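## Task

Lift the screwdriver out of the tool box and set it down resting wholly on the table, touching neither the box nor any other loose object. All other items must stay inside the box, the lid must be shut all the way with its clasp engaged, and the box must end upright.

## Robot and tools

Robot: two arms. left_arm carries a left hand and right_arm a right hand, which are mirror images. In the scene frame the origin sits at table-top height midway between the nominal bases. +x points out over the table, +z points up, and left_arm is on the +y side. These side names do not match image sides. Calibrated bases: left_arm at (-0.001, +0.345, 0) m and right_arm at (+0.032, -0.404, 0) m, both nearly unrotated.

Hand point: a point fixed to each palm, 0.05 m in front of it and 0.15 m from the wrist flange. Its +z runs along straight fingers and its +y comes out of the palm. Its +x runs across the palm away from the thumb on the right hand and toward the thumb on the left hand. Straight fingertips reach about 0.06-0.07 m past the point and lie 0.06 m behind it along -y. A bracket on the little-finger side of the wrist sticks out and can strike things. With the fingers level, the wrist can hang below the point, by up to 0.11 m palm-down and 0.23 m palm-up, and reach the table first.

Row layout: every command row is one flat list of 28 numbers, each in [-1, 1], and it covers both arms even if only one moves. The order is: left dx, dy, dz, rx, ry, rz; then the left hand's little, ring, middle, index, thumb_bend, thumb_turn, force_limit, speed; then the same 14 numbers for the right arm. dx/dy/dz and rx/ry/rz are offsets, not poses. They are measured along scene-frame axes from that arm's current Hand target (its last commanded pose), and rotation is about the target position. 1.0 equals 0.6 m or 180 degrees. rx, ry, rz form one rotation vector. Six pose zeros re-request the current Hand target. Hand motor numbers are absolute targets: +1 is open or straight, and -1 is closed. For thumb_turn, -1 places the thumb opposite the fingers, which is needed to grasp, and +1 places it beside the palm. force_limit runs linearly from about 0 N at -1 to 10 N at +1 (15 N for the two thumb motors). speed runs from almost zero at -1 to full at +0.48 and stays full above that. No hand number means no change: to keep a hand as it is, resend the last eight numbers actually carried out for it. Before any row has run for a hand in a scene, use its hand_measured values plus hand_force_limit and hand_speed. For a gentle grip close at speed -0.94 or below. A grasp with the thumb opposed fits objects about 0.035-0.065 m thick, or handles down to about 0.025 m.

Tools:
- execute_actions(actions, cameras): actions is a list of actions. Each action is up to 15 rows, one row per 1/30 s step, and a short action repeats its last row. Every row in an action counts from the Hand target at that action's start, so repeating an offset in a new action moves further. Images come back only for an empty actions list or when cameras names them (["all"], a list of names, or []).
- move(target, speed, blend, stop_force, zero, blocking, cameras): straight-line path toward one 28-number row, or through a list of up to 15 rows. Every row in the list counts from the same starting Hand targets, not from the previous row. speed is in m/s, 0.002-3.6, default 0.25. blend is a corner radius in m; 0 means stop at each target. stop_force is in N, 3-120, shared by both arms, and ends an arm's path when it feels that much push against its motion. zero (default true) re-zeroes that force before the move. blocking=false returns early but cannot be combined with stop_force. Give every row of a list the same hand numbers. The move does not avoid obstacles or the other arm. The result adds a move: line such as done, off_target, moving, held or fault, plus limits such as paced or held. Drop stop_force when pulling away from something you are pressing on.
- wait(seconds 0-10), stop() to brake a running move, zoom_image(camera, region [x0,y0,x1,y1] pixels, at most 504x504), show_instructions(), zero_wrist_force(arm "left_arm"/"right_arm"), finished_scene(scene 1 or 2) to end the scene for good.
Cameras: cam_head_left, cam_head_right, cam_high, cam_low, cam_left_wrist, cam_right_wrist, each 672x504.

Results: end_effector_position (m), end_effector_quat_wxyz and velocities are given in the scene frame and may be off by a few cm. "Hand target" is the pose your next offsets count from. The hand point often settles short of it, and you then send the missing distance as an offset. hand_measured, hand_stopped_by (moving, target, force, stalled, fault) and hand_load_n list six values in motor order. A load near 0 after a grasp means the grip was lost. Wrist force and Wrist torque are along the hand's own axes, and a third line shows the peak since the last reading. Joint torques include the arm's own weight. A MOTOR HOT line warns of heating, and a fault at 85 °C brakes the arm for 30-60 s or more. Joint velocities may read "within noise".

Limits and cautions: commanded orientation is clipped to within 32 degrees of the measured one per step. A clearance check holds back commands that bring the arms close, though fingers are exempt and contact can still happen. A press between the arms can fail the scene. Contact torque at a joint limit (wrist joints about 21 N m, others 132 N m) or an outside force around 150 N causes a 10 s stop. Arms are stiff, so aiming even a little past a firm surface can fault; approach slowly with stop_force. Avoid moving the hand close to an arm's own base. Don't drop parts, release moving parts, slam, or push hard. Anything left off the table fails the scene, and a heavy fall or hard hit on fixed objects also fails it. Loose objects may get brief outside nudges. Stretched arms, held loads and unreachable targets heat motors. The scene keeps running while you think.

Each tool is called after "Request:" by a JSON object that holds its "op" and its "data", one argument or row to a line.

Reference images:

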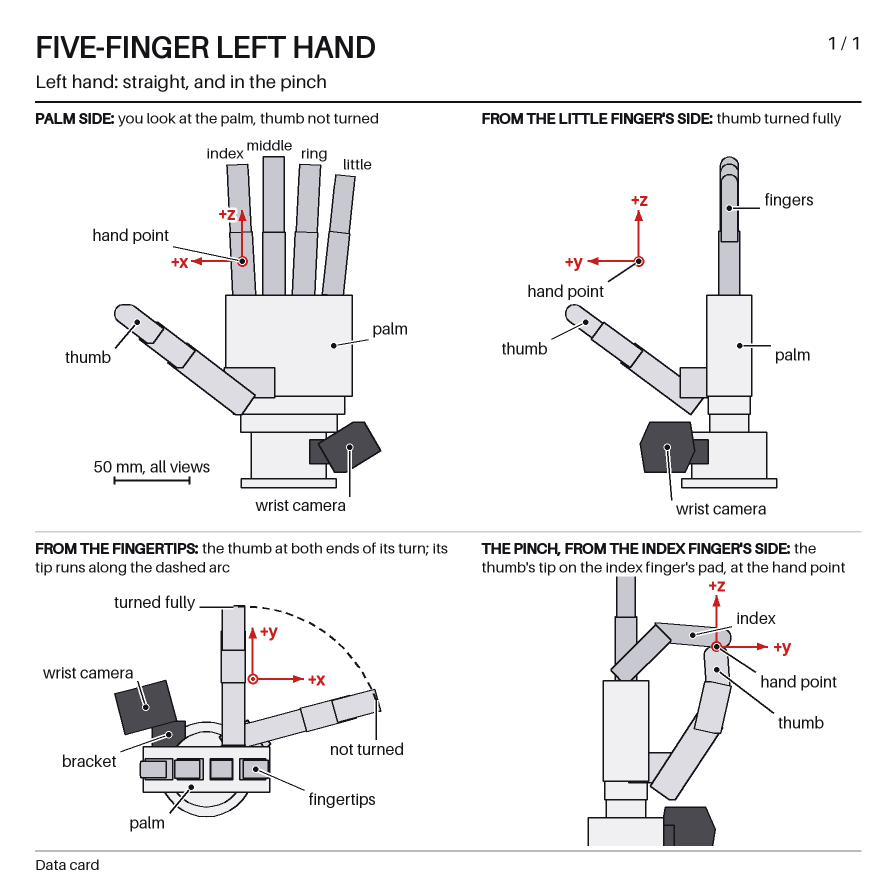

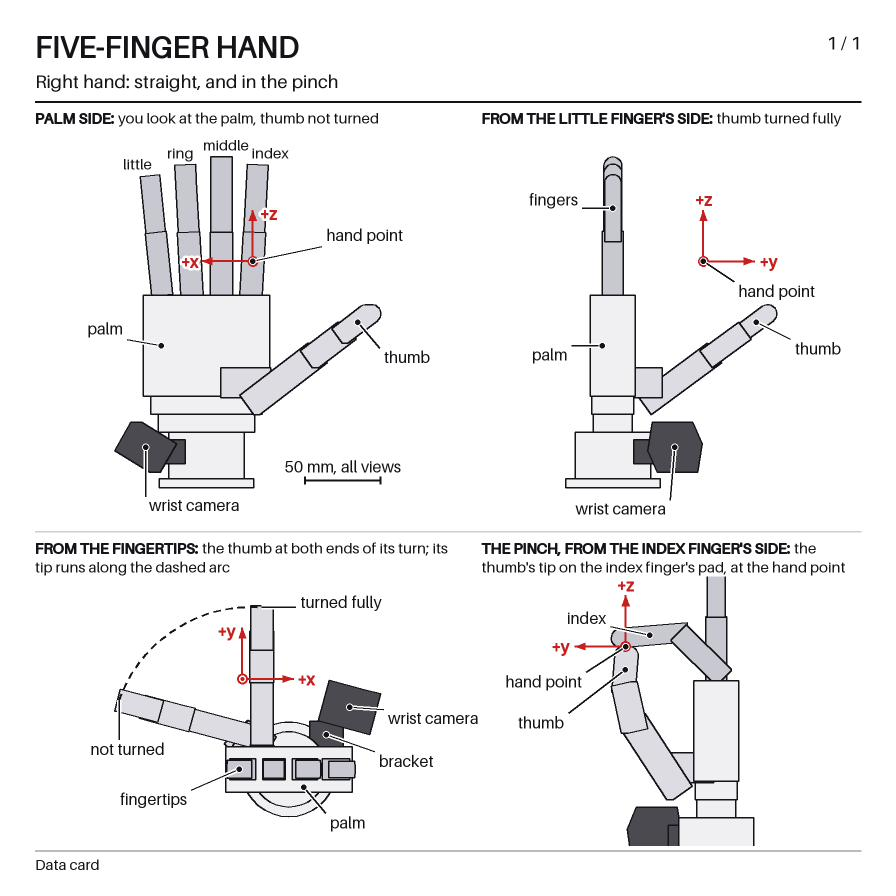

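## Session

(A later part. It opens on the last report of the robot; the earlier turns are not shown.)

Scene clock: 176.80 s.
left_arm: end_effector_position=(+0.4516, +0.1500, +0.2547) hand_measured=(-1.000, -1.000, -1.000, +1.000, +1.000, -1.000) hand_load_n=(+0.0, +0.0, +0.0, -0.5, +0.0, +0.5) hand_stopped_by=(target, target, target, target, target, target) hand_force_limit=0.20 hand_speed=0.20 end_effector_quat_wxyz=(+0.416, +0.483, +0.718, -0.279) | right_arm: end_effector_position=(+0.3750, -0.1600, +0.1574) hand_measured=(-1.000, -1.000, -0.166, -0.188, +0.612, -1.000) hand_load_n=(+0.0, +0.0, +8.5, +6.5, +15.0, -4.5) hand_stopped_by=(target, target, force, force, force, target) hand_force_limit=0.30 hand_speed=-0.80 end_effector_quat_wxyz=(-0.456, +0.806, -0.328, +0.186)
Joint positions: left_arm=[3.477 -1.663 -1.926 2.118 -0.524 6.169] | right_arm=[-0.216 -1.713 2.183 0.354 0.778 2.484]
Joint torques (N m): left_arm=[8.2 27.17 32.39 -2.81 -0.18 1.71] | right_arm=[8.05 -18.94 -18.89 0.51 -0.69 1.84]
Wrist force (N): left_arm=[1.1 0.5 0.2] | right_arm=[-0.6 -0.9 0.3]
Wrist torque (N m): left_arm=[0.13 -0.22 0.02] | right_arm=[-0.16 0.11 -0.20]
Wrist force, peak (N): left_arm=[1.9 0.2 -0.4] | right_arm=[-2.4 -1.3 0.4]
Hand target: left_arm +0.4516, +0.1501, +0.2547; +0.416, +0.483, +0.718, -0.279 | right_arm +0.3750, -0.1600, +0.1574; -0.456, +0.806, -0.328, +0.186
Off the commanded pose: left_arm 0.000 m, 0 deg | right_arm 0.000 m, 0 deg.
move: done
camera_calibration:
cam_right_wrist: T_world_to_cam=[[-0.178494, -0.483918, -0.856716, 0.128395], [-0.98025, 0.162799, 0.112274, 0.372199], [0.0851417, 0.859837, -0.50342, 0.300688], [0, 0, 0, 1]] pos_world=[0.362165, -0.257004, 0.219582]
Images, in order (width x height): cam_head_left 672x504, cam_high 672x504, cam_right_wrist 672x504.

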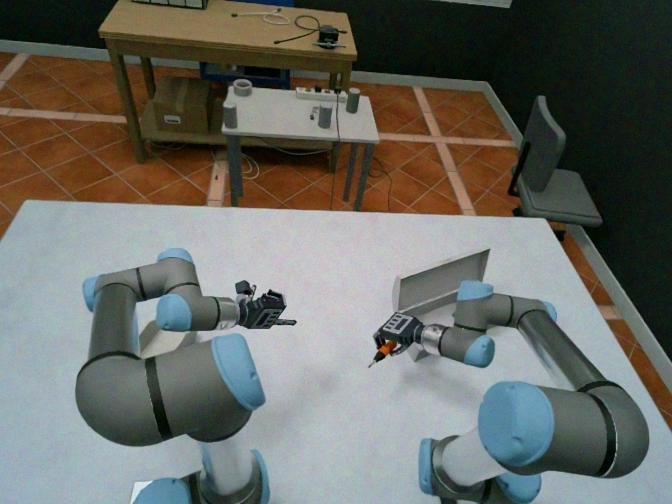

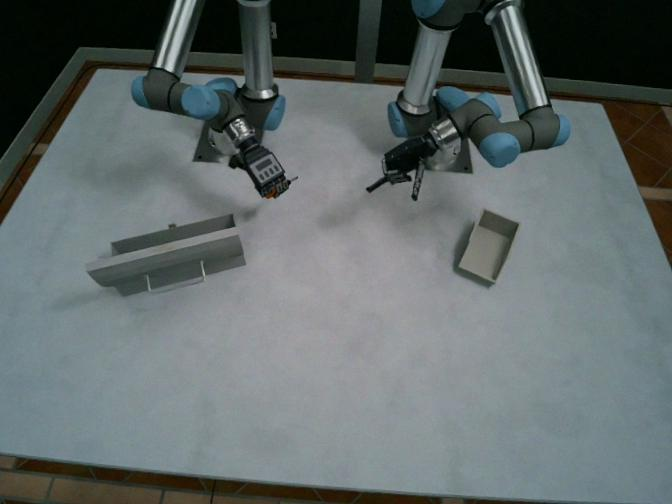

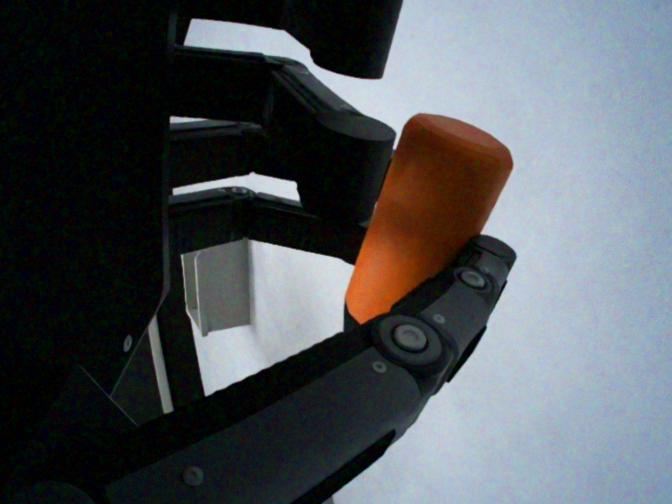

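Request:
{"op": "move", "data": {
  "target": [0,0,0,0,0,0,-1,-1,-1,1,1,-1,0.2,0.2,0,0,-0.19,0,0,0,-1,-1,-0.35,-0.35,0.5,-1,0.3,-0.8],
  "speed": 0.2
}}

Request:
{"op": "move", "data": {
  "target": [0,0,0,0,0,0,-1,-1,-1,1,1,-1,0.2,0.2,0,0,-0.04,0,0,0,-1,-1,-0.35,-0.35,0.5,-1,0.3,-0.8],
  "speed": 0.02,
  "stop_force": 3,
  "cameras": ["cam_right_wrist"]
}}

Scene clock: 178.17 s.
left_arm: end_effector_position=(+0.4516, +0.1501, +0.2547) hand_measured=(-1.000, -1.000, -1.000, +1.000, +1.000, -1.000) hand_load_n=(+0.0, +0.0, +0.0, +0.0, +0.0, +0.0) hand_stopped_by=(target, target, target, target, target, target) hand_force_limit=0.20 hand_speed=0.20 end_effector_quat_wxyz=(+0.416, +0.483, +0.718, -0.279) | right_arm: end_effector_position=(+0.3750, -0.1599, +0.0434) hand_measured=(-1.000, -1.000, -0.166, -0.188, +0.612, -1.000) hand_load_n=(+0.0, +0.0, +8.0, +6.5, +14.5, -4.5) hand_stopped_by=(target, target, force, force, force, target) hand_force_limit=0.30 hand_speed=-0.80 end_effector_quat_wxyz=(-0.456, +0.806, -0.328, +0.186)
Joint positions: left_arm=[3.477 -1.663 -1.926 2.118 -0.524 6.169] | right_arm=[-0.216 -1.499 2.349 -0.026 0.778 2.485]
Joint torques (N m): left_arm=[8.65 28.95 35.51 -5.61 -0.03 1.81] | right_arm=[-2.83 -11.9 -12.05 -0.26 -1.14 -2.35]
Wrist force (N): left_arm=[1.2 0.3 0.2] | right_arm=[-0.4 -0.9 0.1]
Wrist torque (N m): left_arm=[0.10 -0.23 0.03] | right_arm=[-0.14 0.07 -0.19]
Wrist force, peak (N): left_arm=[1.4 0.7 -0.3] | right_arm=[-0.6 -3.0 -0.4]
Hand target: left_arm +0.4516, +0.1501, +0.2547; +0.416, +0.483, +0.718, -0.279 | right_arm +0.3750, -0.1600, +0.0434; -0.456, +0.806, -0.328, +0.186
Off the commanded pose: left_arm 0.000 m, 0 deg | right_arm 0.000 m, 0 deg.
move: done

Scene clock: 180.20 s.
left_arm: end_effector_position=(+0.4516, +0.1501, +0.2547) hand_measured=(-1.000, -1.000, -1.000, +1.000, +1.000, -1.000) hand_load_n=(+0.5, +0.0, +0.0, +0.0, +0.0, +0.0) hand_stopped_by=(target, target, target, target, target, target) hand_force_limit=0.20 hand_speed=0.20 end_effector_quat_wxyz=(+0.416, +0.483, +0.718, -0.279) | right_arm: end_effector_position=(+0.3750, -0.1600, +0.0241) hand_measured=(-1.000, -1.000, -0.164, -0.188, +0.612, -1.000) hand_load_n=(+0.0, +0.0, +8.5, +5.5, +13.5, -3.5) hand_stopped_by=(target, target, force, force, force, target) hand_force_limit=0.30 hand_speed=-0.80 end_effector_quat_wxyz=(-0.456, +0.806, -0.328, +0.186)
Joint positions: left_arm=[3.477 -1.663 -1.926 2.118 -0.524 6.169] | right_arm=[-0.216 -1.449 2.369 -0.096 0.778 2.484]
Joint torques (N m): left_arm=[8.28 28.85 35.92 -5.72 0.18 1.71] | right_arm=[-5.44 -19.46 -19.43 -0.44 0.64 -0.77]
Wrist force (N): left_arm=[1.2 0.4 0.0] | right_arm=[-0.5 -0.8 0.3]
Wrist torque (N m): left_arm=[0.12 -0.23 0.02] | right_arm=[-0.13 0.09 -0.21]
Wrist force, peak (N): left_arm=[1.4 0.7 0.0] | right_arm=[0.4 -13.8 -4.7]
Hand target: left_arm +0.4516, +0.1501, +0.2547; +0.416, +0.483, +0.718, -0.279 | right_arm +0.3750, -0.1600, +0.0241; -0.456, +0.806, -0.328, +0.186 (not the last commanded pose)
Off the commanded pose: left_arm 0.000 m, 0 deg | right_arm 0.005 m, 0 deg.
move: contact (right_arm)
camera_calibration:
cam_right_wrist: T_world_to_cam=[[-0.178458, -0.483925, -0.85672, 0.0141802], [-0.980257, 0.162782, 0.112243, 0.387165], [0.0851413, 0.859837, -0.50342, 0.233583], [0, 0, 0, 1]] pos_world=[0.362165, -0.257004, 0.0862822]
Images, in order (width x height): cam_right_wrist 672x504.

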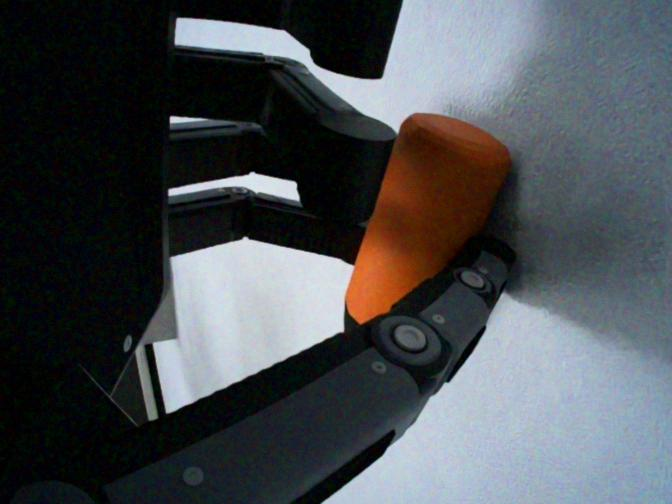

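Request:
{"op": "execute_actions", "data": {
  "actions": [
    [[0,0,0,0,0,0,-1,-1,-1,1,1,-1,0.2,0.2,0,0,0.001,0,0,0,-1,-1,0.0,0.0,0.68,-1,0.3,-0.6]],
    [[0,0,0,0,0,0,-1,-1,-1,1,1,-1,0.2,0.2,0,0,0.001,0,0,0,-1,-1,0.0,0.0,0.68,-1,0.3,-0.6]],
    [[0,0,0,0,0,0,-1,-1,-1,1,1,-1,0.2,0.2,0,0,0.005,0,0,0,-1,-1,0.3,0.3,0.9,-1,0.3,-0.2]]
  ],
  "cameras": ["cam_right_wrist"]
}}

Request:
{"op": "move", "data": {
  "target": [0,0,0,0,0,0,-1,-1,-1,1,1,-1,0.2,0.2,0,0,0.15,0,0,0,-1,-1,0.3,0.3,0.9,-1,0.3,-0.2],
  "speed": 0.1,
  "cameras": ["cam_right_wrist","cam_high","cam_head_left"]
}}

Scene clock: 182.47 s.
left_arm: end_effector_position=(+0.4516, +0.1501, +0.2547) hand_measured=(-1.000, -1.000, -1.000, +1.000, +1.000, -1.000) hand_load_n=(+0.0, +0.0, +0.0, +0.0, +0.0, +0.0) hand_stopped_by=(target, target, target, target, target, target) hand_force_limit=0.20 hand_speed=0.20 end_effector_quat_wxyz=(+0.416, +0.483, +0.718, -0.279) | right_arm: end_effector_position=(+0.3750, -0.1600, +0.0283) hand_measured=(-1.000, -1.000, +0.300, +0.300, +0.900, -1.000) hand_load_n=(+0.0, +0.0, +0.0, +0.0, +0.0, +0.0) hand_stopped_by=(target, target, target, target, target, target) hand_force_limit=0.30 hand_speed=-0.20 end_effector_quat_wxyz=(-0.456, +0.806, -0.328, +0.186)
Joint positions: left_arm=[3.477 -1.663 -1.926 2.118 -0.524 6.169] | right_arm=[-0.216 -1.46 2.365 -0.081 0.778 2.484]
Joint torques (N m): left_arm=[8.25 29.02 35.57 -5.64 0.44 1.57] | right_arm=[2.55 -10.52 -7.09 0.7 0.14 1.34]
Wrist force (N): left_arm=[1.0 0.4 0.2] | right_arm=[-0.5 -1.4 0.1]
Wrist torque (N m): left_arm=[0.12 -0.19 0.01] | right_arm=[-0.18 0.09 -0.21]
Wrist force, peak (N): left_arm=[1.5 0.7 0.2] | right_arm=[-0.5 -1.9 -0.2]
Hand target: left_arm +0.4516, +0.1501, +0.2547; +0.416, +0.483, +0.718, -0.279 | right_arm +0.3750, -0.1600, +0.0283; -0.456, +0.806, -0.328, +0.186
Off the commanded pose: left_arm 0.000 m, 0 deg | right_arm 0.000 m, 0 deg.
Step readings (end_effector_position of left_arm | right_arm):
0: (+0.4516, +0.1501, +0.2547) | (+0.3750, -0.1600, +0.0241)
1: (+0.4516, +0.1501, +0.2547) | (+0.3750, -0.1600, +0.0241)
2: (+0.4516, +0.1501, +0.2547) | (+0.3750, -0.1600, +0.0242)
4: (+0.4516, +0.1501, +0.2547) | (+0.3750, -0.1600, +0.0246)
8: (+0.4516, +0.1501, +0.2547) | (+0.3750, -0.1600, +0.0247)
15: (+0.4516, +0.1501, +0.2547) | (+0.3750, -0.1600, +0.0247)
16: (+0.4516, +0.1501, +0.2547) | (+0.3750, -0.1600, +0.0247)
17: (+0.4516, +0.1501, +0.2547) | (+0.3750, -0.1600, +0.0248)
19: (+0.4516, +0.1501, +0.2547) | (+0.3750, -0.1600, +0.0252)
23: (+0.4516, +0.1501, +0.2547) | (+0.3750, -0.1600, +0.0253)
30: (+0.4516, +0.1501, +0.2547) | (+0.3750, -0.1600, +0.0253)
31: (+0.4516, +0.1501, +0.2547) | (+0.3750, -0.1600, +0.0253)
32: (+0.4516, +0.1501, +0.2547) | (+0.3750, -0.1600, +0.0260)
34: (+0.4516, +0.1501, +0.2547) | (+0.3750, -0.1600, +0.0281)
38: (+0.4516, +0.1501, +0.2547) | (+0.3750, -0.1600, +0.0285)
45: (+0.4516, +0.1501, +0.2547) | (+0.3750, -0.1600, +0.0283)
camera_calibration:
cam_right_wrist: T_world_to_cam=[[-0.178456, -0.483909, -0.856729, 0.0177823], [-0.980249, 0.162865, 0.112193, 0.386717], [0.0852405, 0.859829, -0.503416, 0.235659], [0, 0, 0, 1]] pos_world=[0.362165, -0.257004, 0.0904821]
Images, in order (width x height): cam_right_wrist 672x504.

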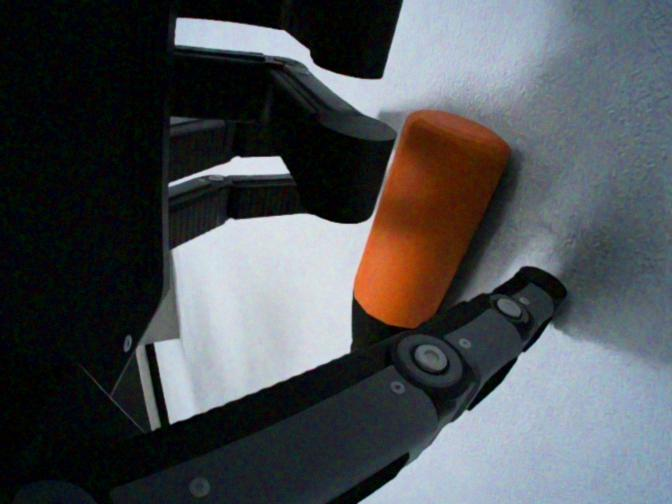

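Scene clock: 183.83 s.
left_arm: end_effector_position=(+0.4516, +0.1501, +0.2547) hand_measured=(-1.000, -1.000, -1.000, +1.000, +1.000, -1.000) hand_load_n=(+0.0, +0.0, +0.0, +0.0, +0.0, +0.0) hand_stopped_by=(target, target, target, target, target, target) hand_force_limit=0.20 hand_speed=0.20 end_effector_quat_wxyz=(+0.416, +0.483, +0.718, -0.279) | right_arm: end_effector_position=(+0.3750, -0.1600, +0.1182) hand_measured=(-1.000, -1.000, +0.300, +0.300, +0.900, -1.000) hand_load_n=(+0.0, +0.0, +0.0, +0.0, -0.5, +0.0) hand_stopped_by=(target, target, target, target, target, target) hand_force_limit=0.30 hand_speed=-0.20 end_effector_quat_wxyz=(-0.456, +0.806, -0.328, +0.186)
Joint positions: left_arm=[3.477 -1.663 -1.926 2.118 -0.524 6.169] | right_arm=[-0.216 -1.655 2.249 0.23 0.778 2.484]
Joint torques (N m): left_arm=[8.87 28.7 35.77 -5.71 0.55 1.53] | right_arm=[-6.46 -11.34 -16.38 2.27 -2.94 -0.38]
Wrist force (N): left_arm=[1.2 0.3 0.4] | right_arm=[-0.4 -1.3 0.1]
Wrist torque (N m): left_arm=[0.09 -0.22 0.03] | right_arm=[-0.16 0.08 -0.20]
Wrist force, peak (N): left_arm=[1.4 0.3 0.4] | right_arm=[-0.6 -2.5 -0.3]
Hand target: left_arm +0.4516, +0.1501, +0.2547; +0.416, +0.483, +0.718, -0.279 | right_arm +0.3750, -0.1600, +0.1183; -0.456, +0.806, -0.328, +0.186
Off the commanded pose: left_arm 0.000 m, 0 deg | right_arm 0.000 m, 0 deg.
move: done
camera_calibration:
cam_right_wrist: T_world_to_cam=[[-0.178249, -0.48402, -0.85671, 0.0947807], [-0.980287, 0.162767, 0.112001, 0.376643], [0.0852338, 0.859786, -0.503492, 0.280971], [0, 0, 0, 1]] pos_world=[0.362165, -0.257004, 0.180482]
Images, in order (width x height): cam_head_left 672x504, cam_high 672x504, cam_right_wrist 672x504.

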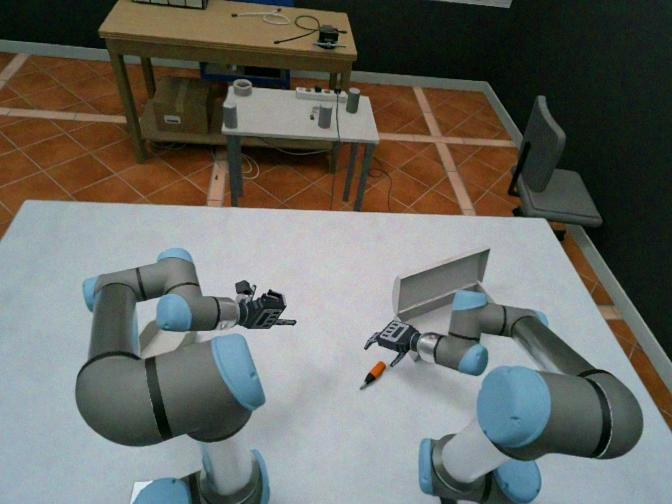

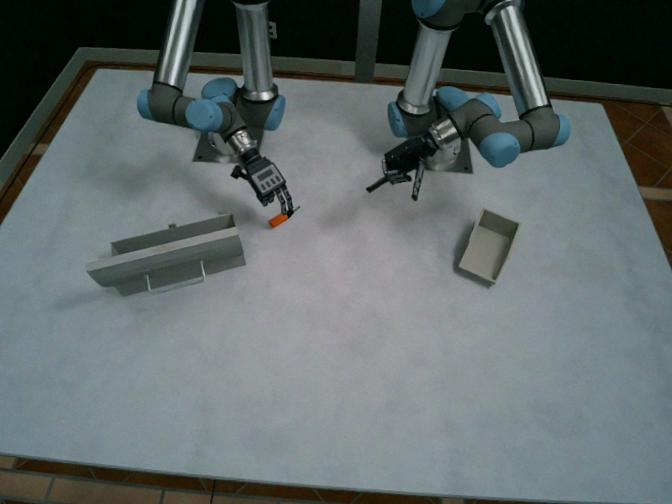

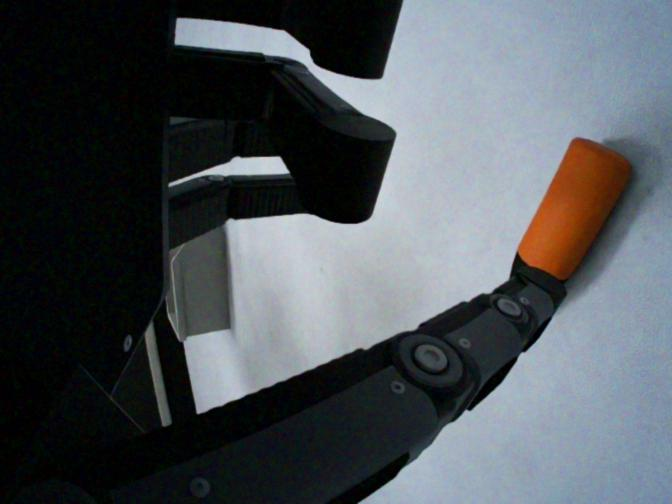

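Request:
{"op": "move", "data": {
  "target": [
    [0,0,0,0,0,0,-1,-1,-1,1,1,-1,0.2,0.2,0,0,0.2,-0.03,0.04,0,1,1,1,1,1,-1,0.2,0.2],
    [0,0,0,0,0,0,-1,-1,-1,1,1,-1,0.2,0.2,0.3947,-0.1397,0.3597,-0.2370,0.3521,-0.1095,1,1,1,1,1,-1,0.2,0.2]
  ],
  "speed": 0.35,
  "blend": 0.03,
  "cameras": ["cam_right_wrist","cam_high","cam_head_left","cam_head_right"]
}}

Scene clock: 188.70 s.
left_arm: end_effector_position=(+0.4516, +0.1501, +0.2547) hand_measured=(-1.000, -1.000, -1.000, +1.000, +1.000, -1.000) hand_load_n=(+0.0, +0.0, +0.0, +0.0, +0.0, +0.0) hand_stopped_by=(target, target, target, target, target, target) hand_force_limit=0.20 hand_speed=0.20 end_effector_quat_wxyz=(+0.416, +0.483, +0.718, -0.279) | right_arm: end_effector_position=(+0.6100, -0.2442, +0.3330) hand_measured=(+1.000, +1.000, +1.000, +1.000, +1.000, -1.000) hand_load_n=(+0.0, +0.0, +0.0, +0.0, -0.5, +0.0) hand_stopped_by=(target, target, target, target, target, target) hand_force_limit=0.20 hand_speed=0.20 end_effector_quat_wxyz=(-0.100, +0.805, -0.581, +0.073)
Joint positions: left_arm=[3.477 -1.663 -1.926 2.118 -0.524 6.169] | right_arm=[-0.037 -0.602 0.035 1.902 1.493 2.824]
Joint torques (N m): left_arm=[7.8 28.58 35.7 -5.66 1.07 1.26] | right_arm=[4.88 -50.63 -11.04 0.79 -0.75 -1.38]
Wrist force (N): left_arm=[1.1 0.2 0.2] | right_arm=[-0.7 -0.7 -0.2]
Wrist torque (N m): left_arm=[0.09 -0.20 0.02] | right_arm=[-0.08 0.11 -0.19]
Wrist force, peak (N): left_arm=[1.5 0.2 0.1] | right_arm=[-1.8 -1.9 2.2]
Hand target: left_arm +0.4516, +0.1501, +0.2547; +0.416, +0.483, +0.718, -0.279 | right_arm +0.6118, -0.2438, +0.3341; +0.122, +0.822, -0.550, -0.082
Off the commanded pose: left_arm 0.000 m, 0 deg | right_arm 0.002 m, 31 deg.
elbow stopped short (right arm): the move would have taken joint 3 (elbow) straighter than the controller allows.
move: off_target (right_arm)
camera_calibration:
cam_right_wrist: T_world_to_cam=[[-0.823849, -0.494899, -0.276313, 0.477763], [-0.564399, 0.671351, 0.480357, 0.344577], [-0.0522253, 0.551692, -0.832412, 0.5596], [0, 0, 0, 1]] pos_world=[0.617309, -0.303614, 0.43231]
Images, in order (width x height): cam_head_left 672x504, cam_head_right 672x504, cam_high 672x504, cam_right_wrist 672x504.

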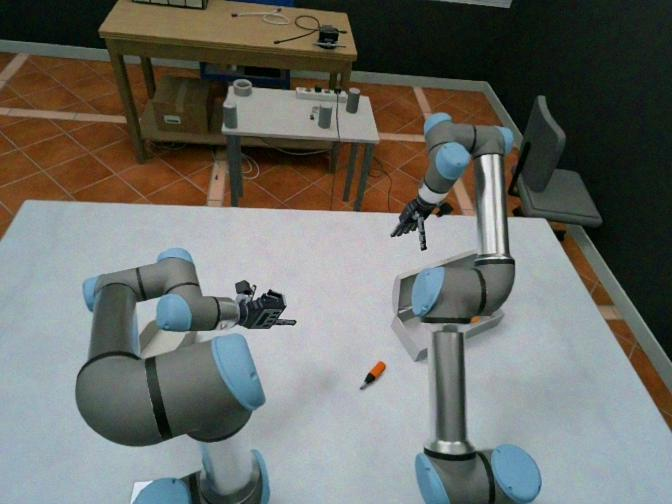

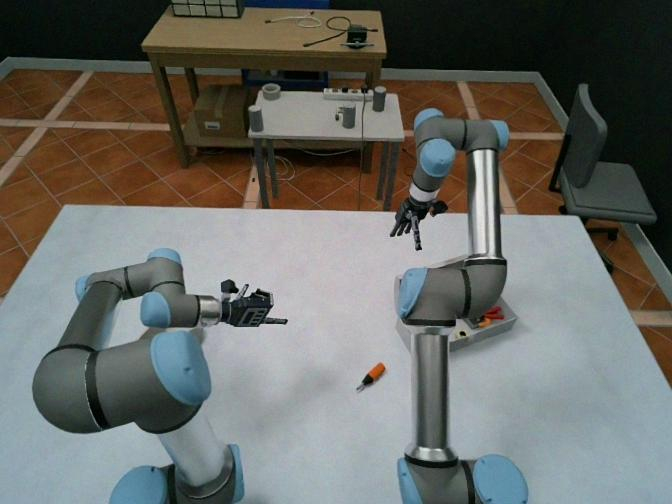

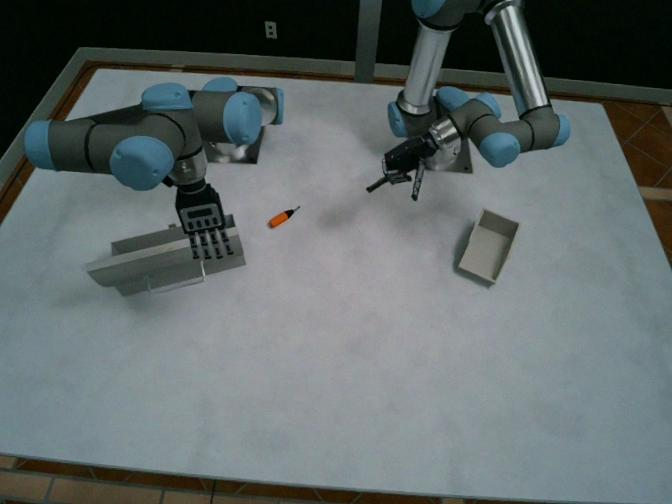

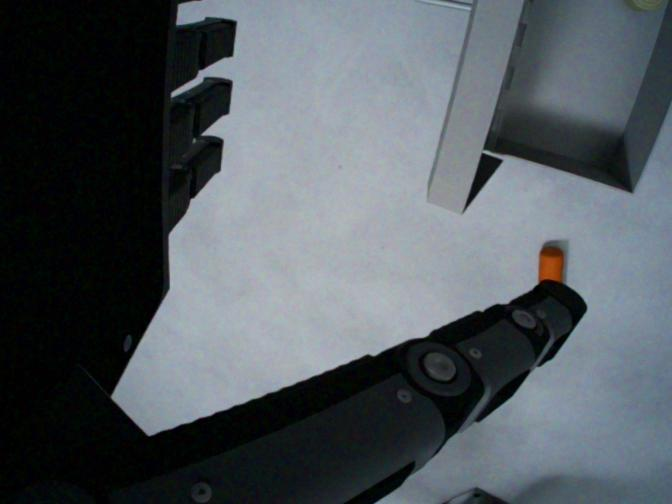

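Request:
{"op": "move", "data": {
  "target": [
    [0,0,0,0,0,0,-1,-1,-1,1,1,-1,0.2,0.2,-0.1575,0.1663,-0.03,0,0,0,1,1,1,1,1,-1,0.2,0.2],
    [0,0,0,0,0,0,-1,-1,-1,1,1,-1,0.2,0.2,-0.1575,0.1663,-0.27,0,0,0,1,1,1,1,1,-1,0.2,0.2]
  ],
  "speed": 0.3,
  "blend": 0.02,
  "cameras": ["cam_right_wrist","cam_high","cam_head_left"]
}}

Scene clock: 191.37 s.
left_arm: end_effector_position=(+0.4516, +0.1501, +0.2547) hand_measured=(-1.000, -1.000, -1.000, +1.000, +1.000, -1.000) hand_load_n=(+0.0, -0.5, +0.0, +0.0, +0.0, +0.0) hand_stopped_by=(target, target, target, target, target, target) hand_force_limit=0.20 hand_speed=0.20 end_effector_quat_wxyz=(+0.416, +0.483, +0.718, -0.279) | right_arm: end_effector_position=(+0.5173, -0.1441, +0.1721) hand_measured=(+1.000, +1.000, +1.000, +1.000, +1.000, -1.000) hand_load_n=(+0.0, +0.0, +0.0, +0.0, +0.0, +0.0) hand_stopped_by=(target, target, target, target, target, target) hand_force_limit=0.20 hand_speed=0.20 end_effector_quat_wxyz=(+0.122, +0.822, -0.550, -0.082)
Joint positions: left_arm=[3.477 -1.663 -1.926 2.118 -0.524 6.169] | right_arm=[0.198 -0.518 0.539 1.843 1.617 2.986]
Joint torques (N m): left_arm=[8.16 28.9 35.8 -5.66 1.36 1.13] | right_arm=[9.73 -62.96 -12.83 1.26 0.13 -2.18]
Wrist force (N): left_arm=[1.0 0.6 -0.2] | right_arm=[-0.3 0.2 0.4]
Wrist torque (N m): left_arm=[0.17 -0.19 0.01] | right_arm=[0.04 0.04 -0.15]
Wrist force, peak (N): left_arm=[1.3 0.4 0.5] | right_arm=[-1.7 1.1 -1.7]
Hand target: left_arm +0.4516, +0.1501, +0.2547; +0.416, +0.483, +0.718, -0.279 | right_arm +0.5173, -0.1440, +0.1721; +0.122, +0.822, -0.550, -0.082
Off the commanded pose: left_arm 0.000 m, 0 deg | right_arm 0.000 m, 0 deg.
elbow stopped short (right arm): the move would have taken joint 3 (elbow) straighter than the controller allows.
move: done
camera_calibration:
cam_right_wrist: T_world_to_cam=[[-0.794196, -0.554585, 0.248372, 0.292329], [-0.336469, 0.7417, 0.580233, 0.17727], [-0.506006, 0.377249, -0.775655, 0.565415], [0, 0, 0, 1]] pos_world=[0.577915, -0.182662, 0.263103]
Images, in order (width x height): cam_head_left 672x504, cam_high 672x504, cam_right_wrist 672x504.

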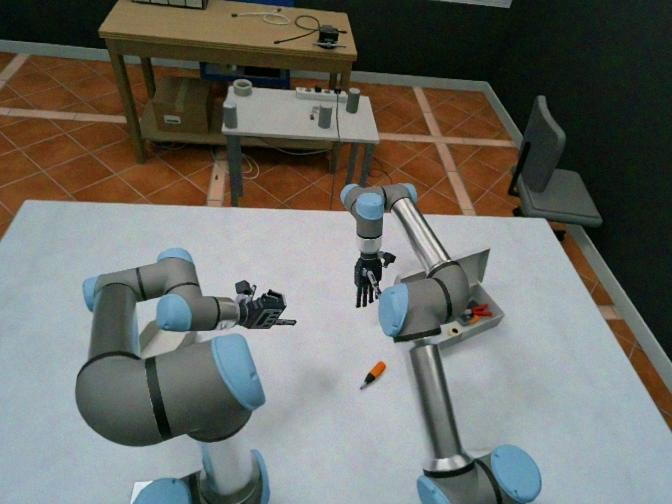

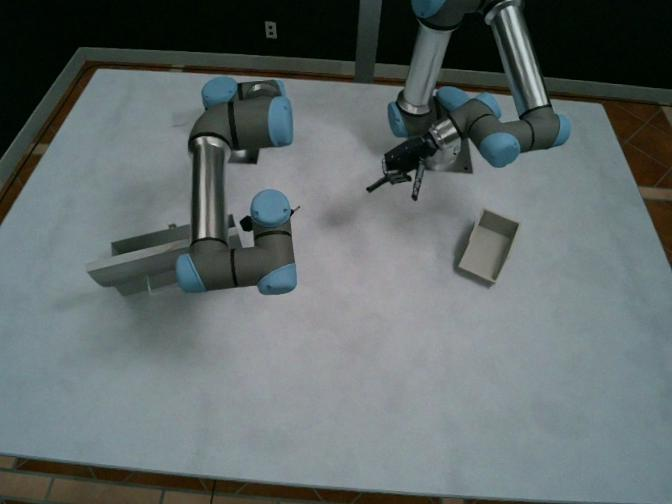

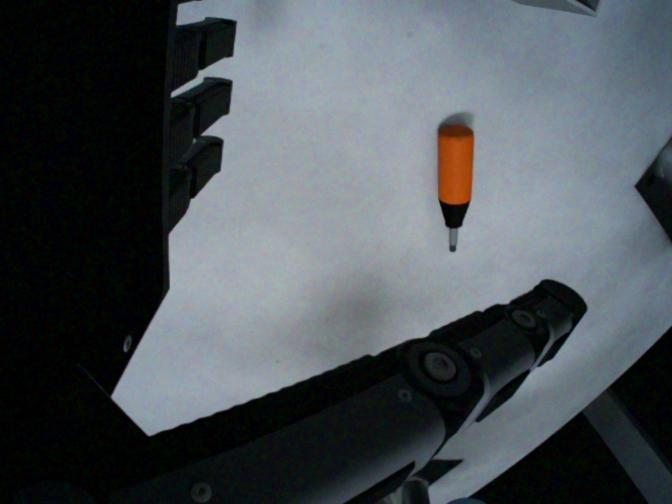

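Request:
{"op": "move", "data": {
  "target": [0,0,0,0,0,0,-1,-1,-1,1,1,-1,0.2,0.2,0.081,-0.1973,0,0,0,0,1,1,1,1,1,-1,0.2,0.2],
  "speed": 0.08,
  "stop_force": 7,
  "cameras": ["cam_right_wrist","cam_high","cam_head_left","cam_head_right"]
}}

Request:
{"op": "zoom_image", "data": {
  "camera": "cam_high",
  "region": [80, 150, 310, 320]
}}

Scene clock: 194.47 s.
left_arm: end_effector_position=(+0.4516, +0.1501, +0.2547) hand_measured=(-1.000, -1.000, -1.000, +1.000, +1.000, -1.000) hand_load_n=(+0.0, +0.0, +0.0, +0.0, +0.0, +0.0) hand_stopped_by=(target, target, target, target, target, target) hand_force_limit=0.20 hand_speed=0.20 end_effector_quat_wxyz=(+0.416, +0.483, +0.718, -0.279) | right_arm: end_effector_position=(+0.5498, -0.2234, +0.1721) hand_measured=(+1.000, +1.000, +1.000, +1.000, +1.000, -1.000) hand_load_n=(+0.0, +0.0, +0.0, +0.5, +0.0, +0.0) hand_stopped_by=(target, target, target, target, target, target) hand_force_limit=0.20 hand_speed=0.20 end_effector_quat_wxyz=(+0.122, +0.822, -0.550, -0.082)
Joint positions: left_arm=[3.477 -1.663 -1.926 2.118 -0.524 6.169] | right_arm=[0.072 -0.507 0.515 1.848 1.653 2.865]
Joint torques (N m): left_arm=[8.3 28.72 35.39 -5.6 1.62 1] | right_arm=[-9.59 -71.53 -27.05 4.95 0.95 -2.18]
Wrist force (N): left_arm=[0.7 0.4 0.0] | right_arm=[-0.1 0.2 0.4]
Wrist torque (N m): left_arm=[0.14 -0.16 0.00] | right_arm=[0.04 0.01 0.02]
Wrist force, peak (N): left_arm=[1.4 0.3 0.1] | right_arm=[-8.7 -0.8 -3.7]
Hand target: left_arm +0.4516, +0.1501, +0.2547; +0.416, +0.483, +0.718, -0.279 | right_arm +0.5498, -0.2234, +0.1721; +0.122, +0.822, -0.550, -0.082 (not the last commanded pose)
Off the commanded pose: left_arm 0.000 m, 0 deg | right_arm 0.042 m, 0 deg.
move: contact (right_arm)
camera_calibration:
cam_right_wrist: T_world_to_cam=[[-0.794181, -0.554675, 0.248218, 0.274113], [-0.336614, 0.741623, 0.580247, 0.247161], [-0.505933, 0.377268, -0.775694, 0.611784], [0, 0, 0, 1]] pos_world=[0.610415, -0.262062, 0.263103]
Images, in order (width x height): cam_head_left 672x504, cam_head_right 672x504, cam_high 672x504, cam_right_wrist 672x504.

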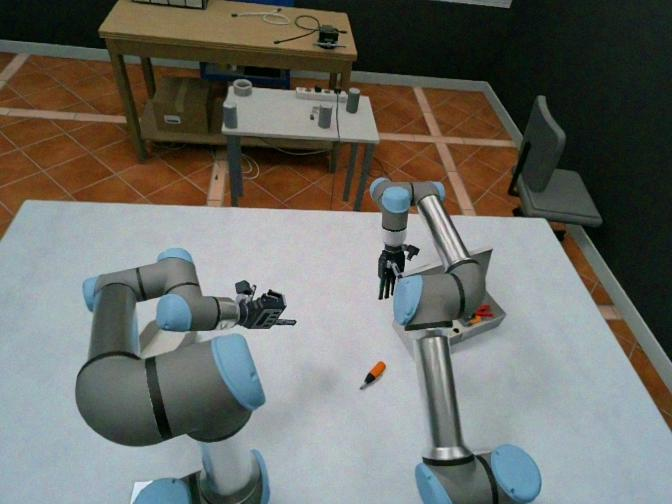

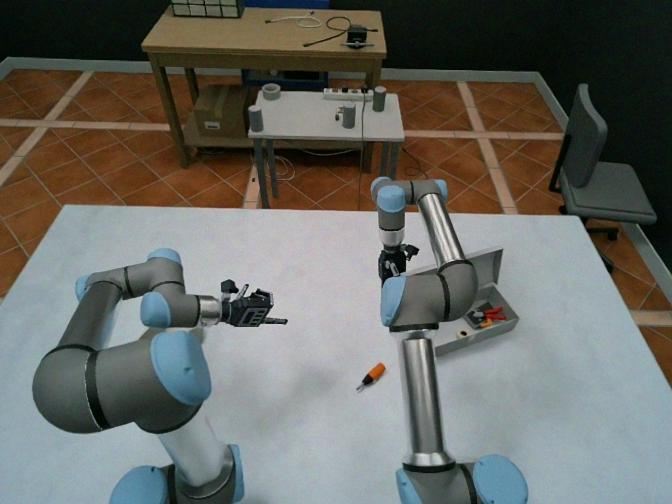

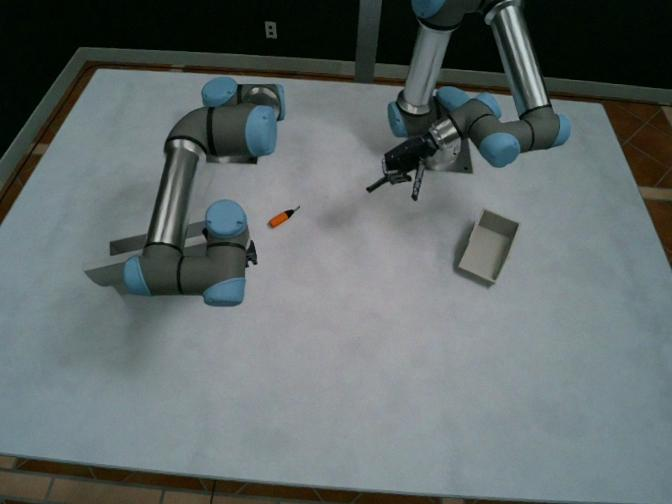

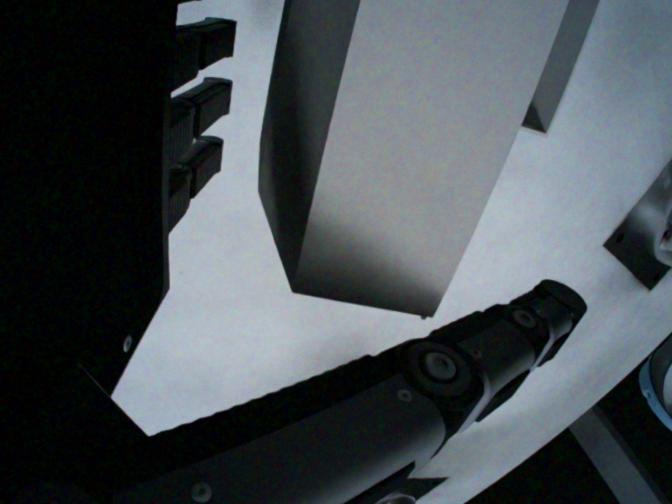

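Scaled by 2.191 from the camera's 672x504 image, which has a finer 960x720 frame.

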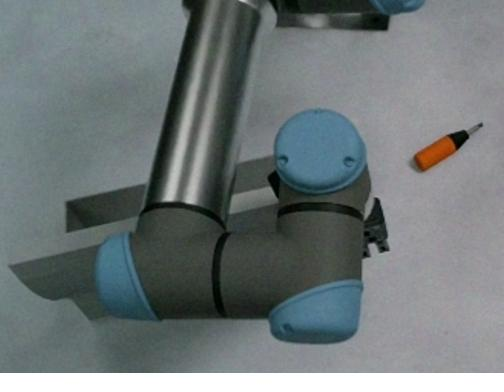

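Request:
{"op": "move", "data": {
  "target": [0,0,0,0,0,0,-1,-1,-1,1,1,-1,0.2,0.2,-0.021,0.013,0.0218,0,0,0,1,1,1,1,1,-1,0.2,0.2],
  "speed": 0.08
}}

Request:
{"op": "move", "data": {
  "target": [0,0,0,0,0,0,-1,-1,-1,1,1,-1,0.2,0.2,0.0348,-0.0848,0,0,0,0,1,1,1,1,1,-1,0.2,0.2],
  "speed": 0.06,
  "stop_force": 6,
  "cameras": ["cam_right_wrist","cam_head_left"]
}}

Scene clock: 196.37 s.
left_arm: end_effector_position=(+0.4516, +0.1501, +0.2547) hand_measured=(-1.000, -1.000, -1.000, +1.000, +1.000, -1.000) hand_load_n=(+0.0, +0.0, +0.0, +0.0, +0.0, +0.0) hand_stopped_by=(target, target, target, target, target, target) hand_force_limit=0.20 hand_speed=0.20 end_effector_quat_wxyz=(+0.416, +0.483, +0.718, -0.279) | right_arm: end_effector_position=(+0.5372, -0.2155, +0.1852) hand_measured=(+1.000, +1.000, +1.000, +1.000, +1.000, -1.000) hand_load_n=(+0.0, +0.0, +0.0, +0.0, +0.0, +0.0) hand_stopped_by=(target, target, target, target, target, target) hand_force_limit=0.20 hand_speed=0.20 end_effector_quat_wxyz=(+0.122, +0.822, -0.550, -0.082) end_effector_velocity=(+0.002, +0.000, -0.001) end_effector_angular_velocity=(+0.000, -0.002, -0.001)
Joint positions: left_arm=[3.477 -1.663 -1.926 2.118 -0.524 6.169] | right_arm=[0.086 -0.553 0.57 1.839 1.649 2.879]
Joint velocities: left_arm=[within noise] | right_arm=[-0.001 0.005 -0.007 0 0 0]
Joint torques (N m): left_arm=[8.55 28.93 35.57 -5.64 1.75 0.82] | right_arm=[-7.77 -56.34 -27.41 2.42 -0.26 -1.87]
Wrist force (N): left_arm=[1.0 0.6 0.2] | right_arm=[-0.1 0.1 0.5]
Wrist torque (N m): left_arm=[0.14 -0.20 0.01] | right_arm=[0.01 0.00 -0.14]
Wrist force, peak (N): left_arm=[1.5 0.7 0.2] | right_arm=[0.2 -0.3 0.8]
Hand target: left_arm +0.4516, +0.1501, +0.2547; +0.416, +0.483, +0.718, -0.279 | right_arm +0.5372, -0.2156, +0.1852; +0.122, +0.822, -0.550, -0.082
Off the commanded pose: left_arm 0.000 m, 0 deg | right_arm 0.000 m, 0 deg.
move: done

Scene clock: 198.33 s.
left_arm: end_effector_position=(+0.4516, +0.1501, +0.2547) hand_measured=(-1.000, -1.000, -1.000, +1.000, +1.000, -1.000) hand_load_n=(+0.0, +0.0, +0.0, +0.0, +0.0, +0.0) hand_stopped_by=(target, target, target, target, target, target) hand_force_limit=0.20 hand_speed=0.20 end_effector_quat_wxyz=(+0.416, +0.483, +0.718, -0.279) | right_arm: end_effector_position=(+0.5581, -0.2665, +0.1852) hand_measured=(+1.000, +1.000, +1.000, +1.000, +1.000, -1.000) hand_load_n=(+0.0, +0.0, +0.0, +0.0, +0.0, +0.0) hand_stopped_by=(target, target, target, target, target, target) hand_force_limit=0.20 hand_speed=0.20 end_effector_quat_wxyz=(+0.122, +0.822, -0.550, -0.082)
Joint positions: left_arm=[3.477 -1.663 -1.926 2.118 -0.524 6.169] | right_arm=[0.007 -0.523 0.511 1.862 1.671 2.802]
Joint torques (N m): left_arm=[8.25 28.97 35.32 -5.59 1.94 0.8] | right_arm=[9.78 -74.06 -14.6 1.31 -1.26 1.8]
Wrist force (N): left_arm=[1.1 0.5 -0.1] | right_arm=[-0.1 0.2 0.6]
Wrist torque (N m): left_arm=[0.15 -0.21 0.02] | right_arm=[0.02 0.00 0.02]
Wrist force, peak (N): left_arm=[1.3 0.9 0.1] | right_arm=[0.4 0.1 0.8]
Hand target: left_arm +0.4516, +0.1501, +0.2547; +0.416, +0.483, +0.718, -0.279 | right_arm +0.5581, -0.2665, +0.1852; +0.122, +0.822, -0.550, -0.082
Off the commanded pose: left_arm 0.000 m, 0 deg | right_arm 0.000 m, 0 deg.
move: done
camera_calibration:
cam_right_wrist: T_world_to_cam=[[-0.794181, -0.554675, 0.248218, 0.253547], [-0.336614, 0.741623, 0.580247, 0.274317], [-0.505933, 0.377268, -0.775694, 0.642405], [0, 0, 0, 1]] pos_world=[0.618715, -0.305162, 0.276203]
Images, in order (width x height): cam_head_left 672x504, cam_right_wrist 672x504.

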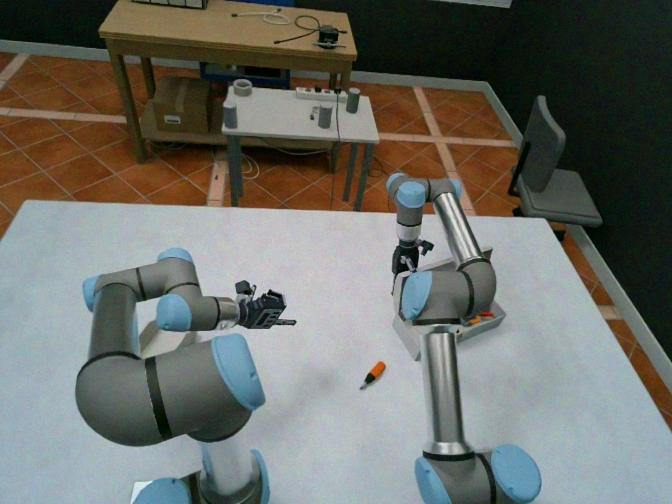

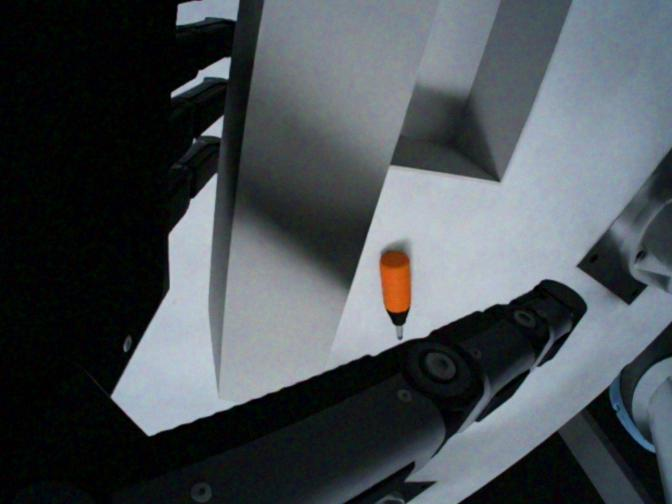

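Request:
{"op": "execute_actions", "data": {
  "actions": [
    [[0,0,0,0,0,0,-1,-1,-1,1,1,-1,0.2,0.2,0,0,0,0,0,0,0.5,0.5,0.5,0.5,0.6,-1,-0.4,-0.5]],
    [[0,0,0,0,0,0,-1,-1,-1,1,1,-1,0.2,0.2,0,0,0,0,0,0,0.5,0.5,0.5,0.5,0.6,-1,-0.4,-0.5]]
  ],
  "cameras": ["cam_right_wrist"]
}}

Scene clock: 200.17 s.
left_arm: end_effector_position=(+0.4516, +0.1501, +0.2547) hand_measured=(-1.000, -1.000, -1.000, +1.000, +1.000, -1.000) hand_load_n=(+0.0, +0.0, +0.0, +0.0, +0.0, +0.5) hand_stopped_by=(target, target, target, target, target, target) hand_force_limit=0.20 hand_speed=0.20 end_effector_quat_wxyz=(+0.416, +0.483, +0.718, -0.279) | right_arm: end_effector_position=(+0.5581, -0.2665, +0.1852) hand_measured=(+0.592, +0.684, +0.776, +0.606, +0.650, -1.000) hand_load_n=(+4.0, +0.0, +0.0, +3.5, +5.5, +1.5) hand_stopped_by=(force, force, force, force, force, target) hand_force_limit=-0.40 hand_speed=-0.50 end_effector_quat_wxyz=(+0.122, +0.822, -0.550, -0.082)
Joint positions: left_arm=[3.477 -1.663 -1.926 2.118 -0.524 6.169] | right_arm=[0.007 -0.523 0.511 1.862 1.671 2.802]
Joint torques (N m): left_arm=[8.39 28.79 35.55 -5.57 2.21 0.57] | right_arm=[2.06 -64.98 -17.83 2.05 1.94 1.64]
Wrist force (N): left_arm=[0.8 0.5 -0.2] | right_arm=[-1.9 0.6 -4.9]
Wrist torque (N m): left_arm=[0.16 -0.17 -0.01] | right_arm=[0.30 0.03 -0.19]
Wrist force, peak (N): left_arm=[1.3 0.7 -0.2] | right_arm=[-1.0 -6.6 3.9]
Hand target: left_arm +0.4516, +0.1501, +0.2547; +0.416, +0.483, +0.718, -0.279 | right_arm +0.5581, -0.2665, +0.1852; +0.122, +0.822, -0.550, -0.082
Off the commanded pose: left_arm 0.000 m, 0 deg | right_arm 0.000 m, 0 deg.
Step readings (end_effector_position of left_arm | right_arm):
0: (+0.4516, +0.1501, +0.2547) | (+0.5581, -0.2665, +0.1852)
1: (+0.4516, +0.1501, +0.2547) | (+0.5581, -0.2665, +0.1852)
2: (+0.4516, +0.1501, +0.2547) | (+0.5581, -0.2665, +0.1852)
4: (+0.4516, +0.1501, +0.2547) | (+0.5581, -0.2665, +0.1852)
8: (+0.4516, +0.1501, +0.2547) | (+0.5581, -0.2665, +0.1851)
15: (+0.4516, +0.1501, +0.2547) | (+0.5581, -0.2664, +0.1852)
16: (+0.4516, +0.1501, +0.2547) | (+0.5581, -0.2664, +0.1852)
17: (+0.4516, +0.1501, +0.2547) | (+0.5581, -0.2664, +0.1852)
19: (+0.4516, +0.1501, +0.2547) | (+0.5581, -0.2664, +0.1852)
23: (+0.4516, +0.1501, +0.2547) | (+0.5581, -0.2665, +0.1852)
30: (+0.4516, +0.1501, +0.2547) | (+0.5581, -0.2665, +0.1852)
camera_calibration:
cam_right_wrist: T_world_to_cam=[[-0.794141, -0.554705, 0.24828, 0.253552], [-0.336595, 0.74161, 0.580274, 0.274221], [-0.506007, 0.377249, -0.775654, 0.642397], [0, 0, 0, 1]] pos_world=[0.618715, -0.305062, 0.276203]
Images, in order (width x height): cam_right_wrist 672x504.

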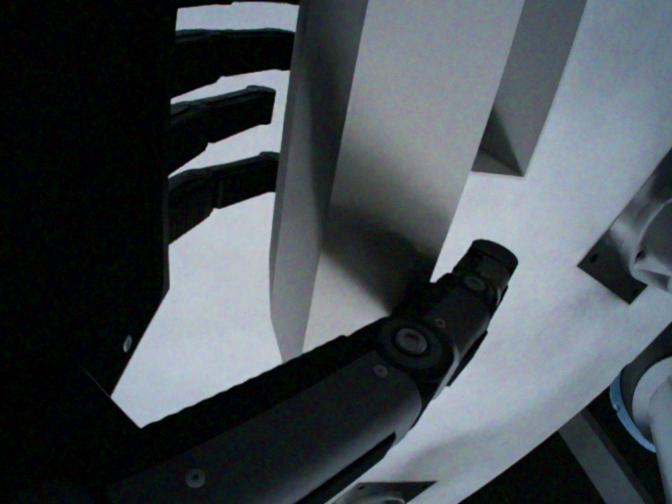

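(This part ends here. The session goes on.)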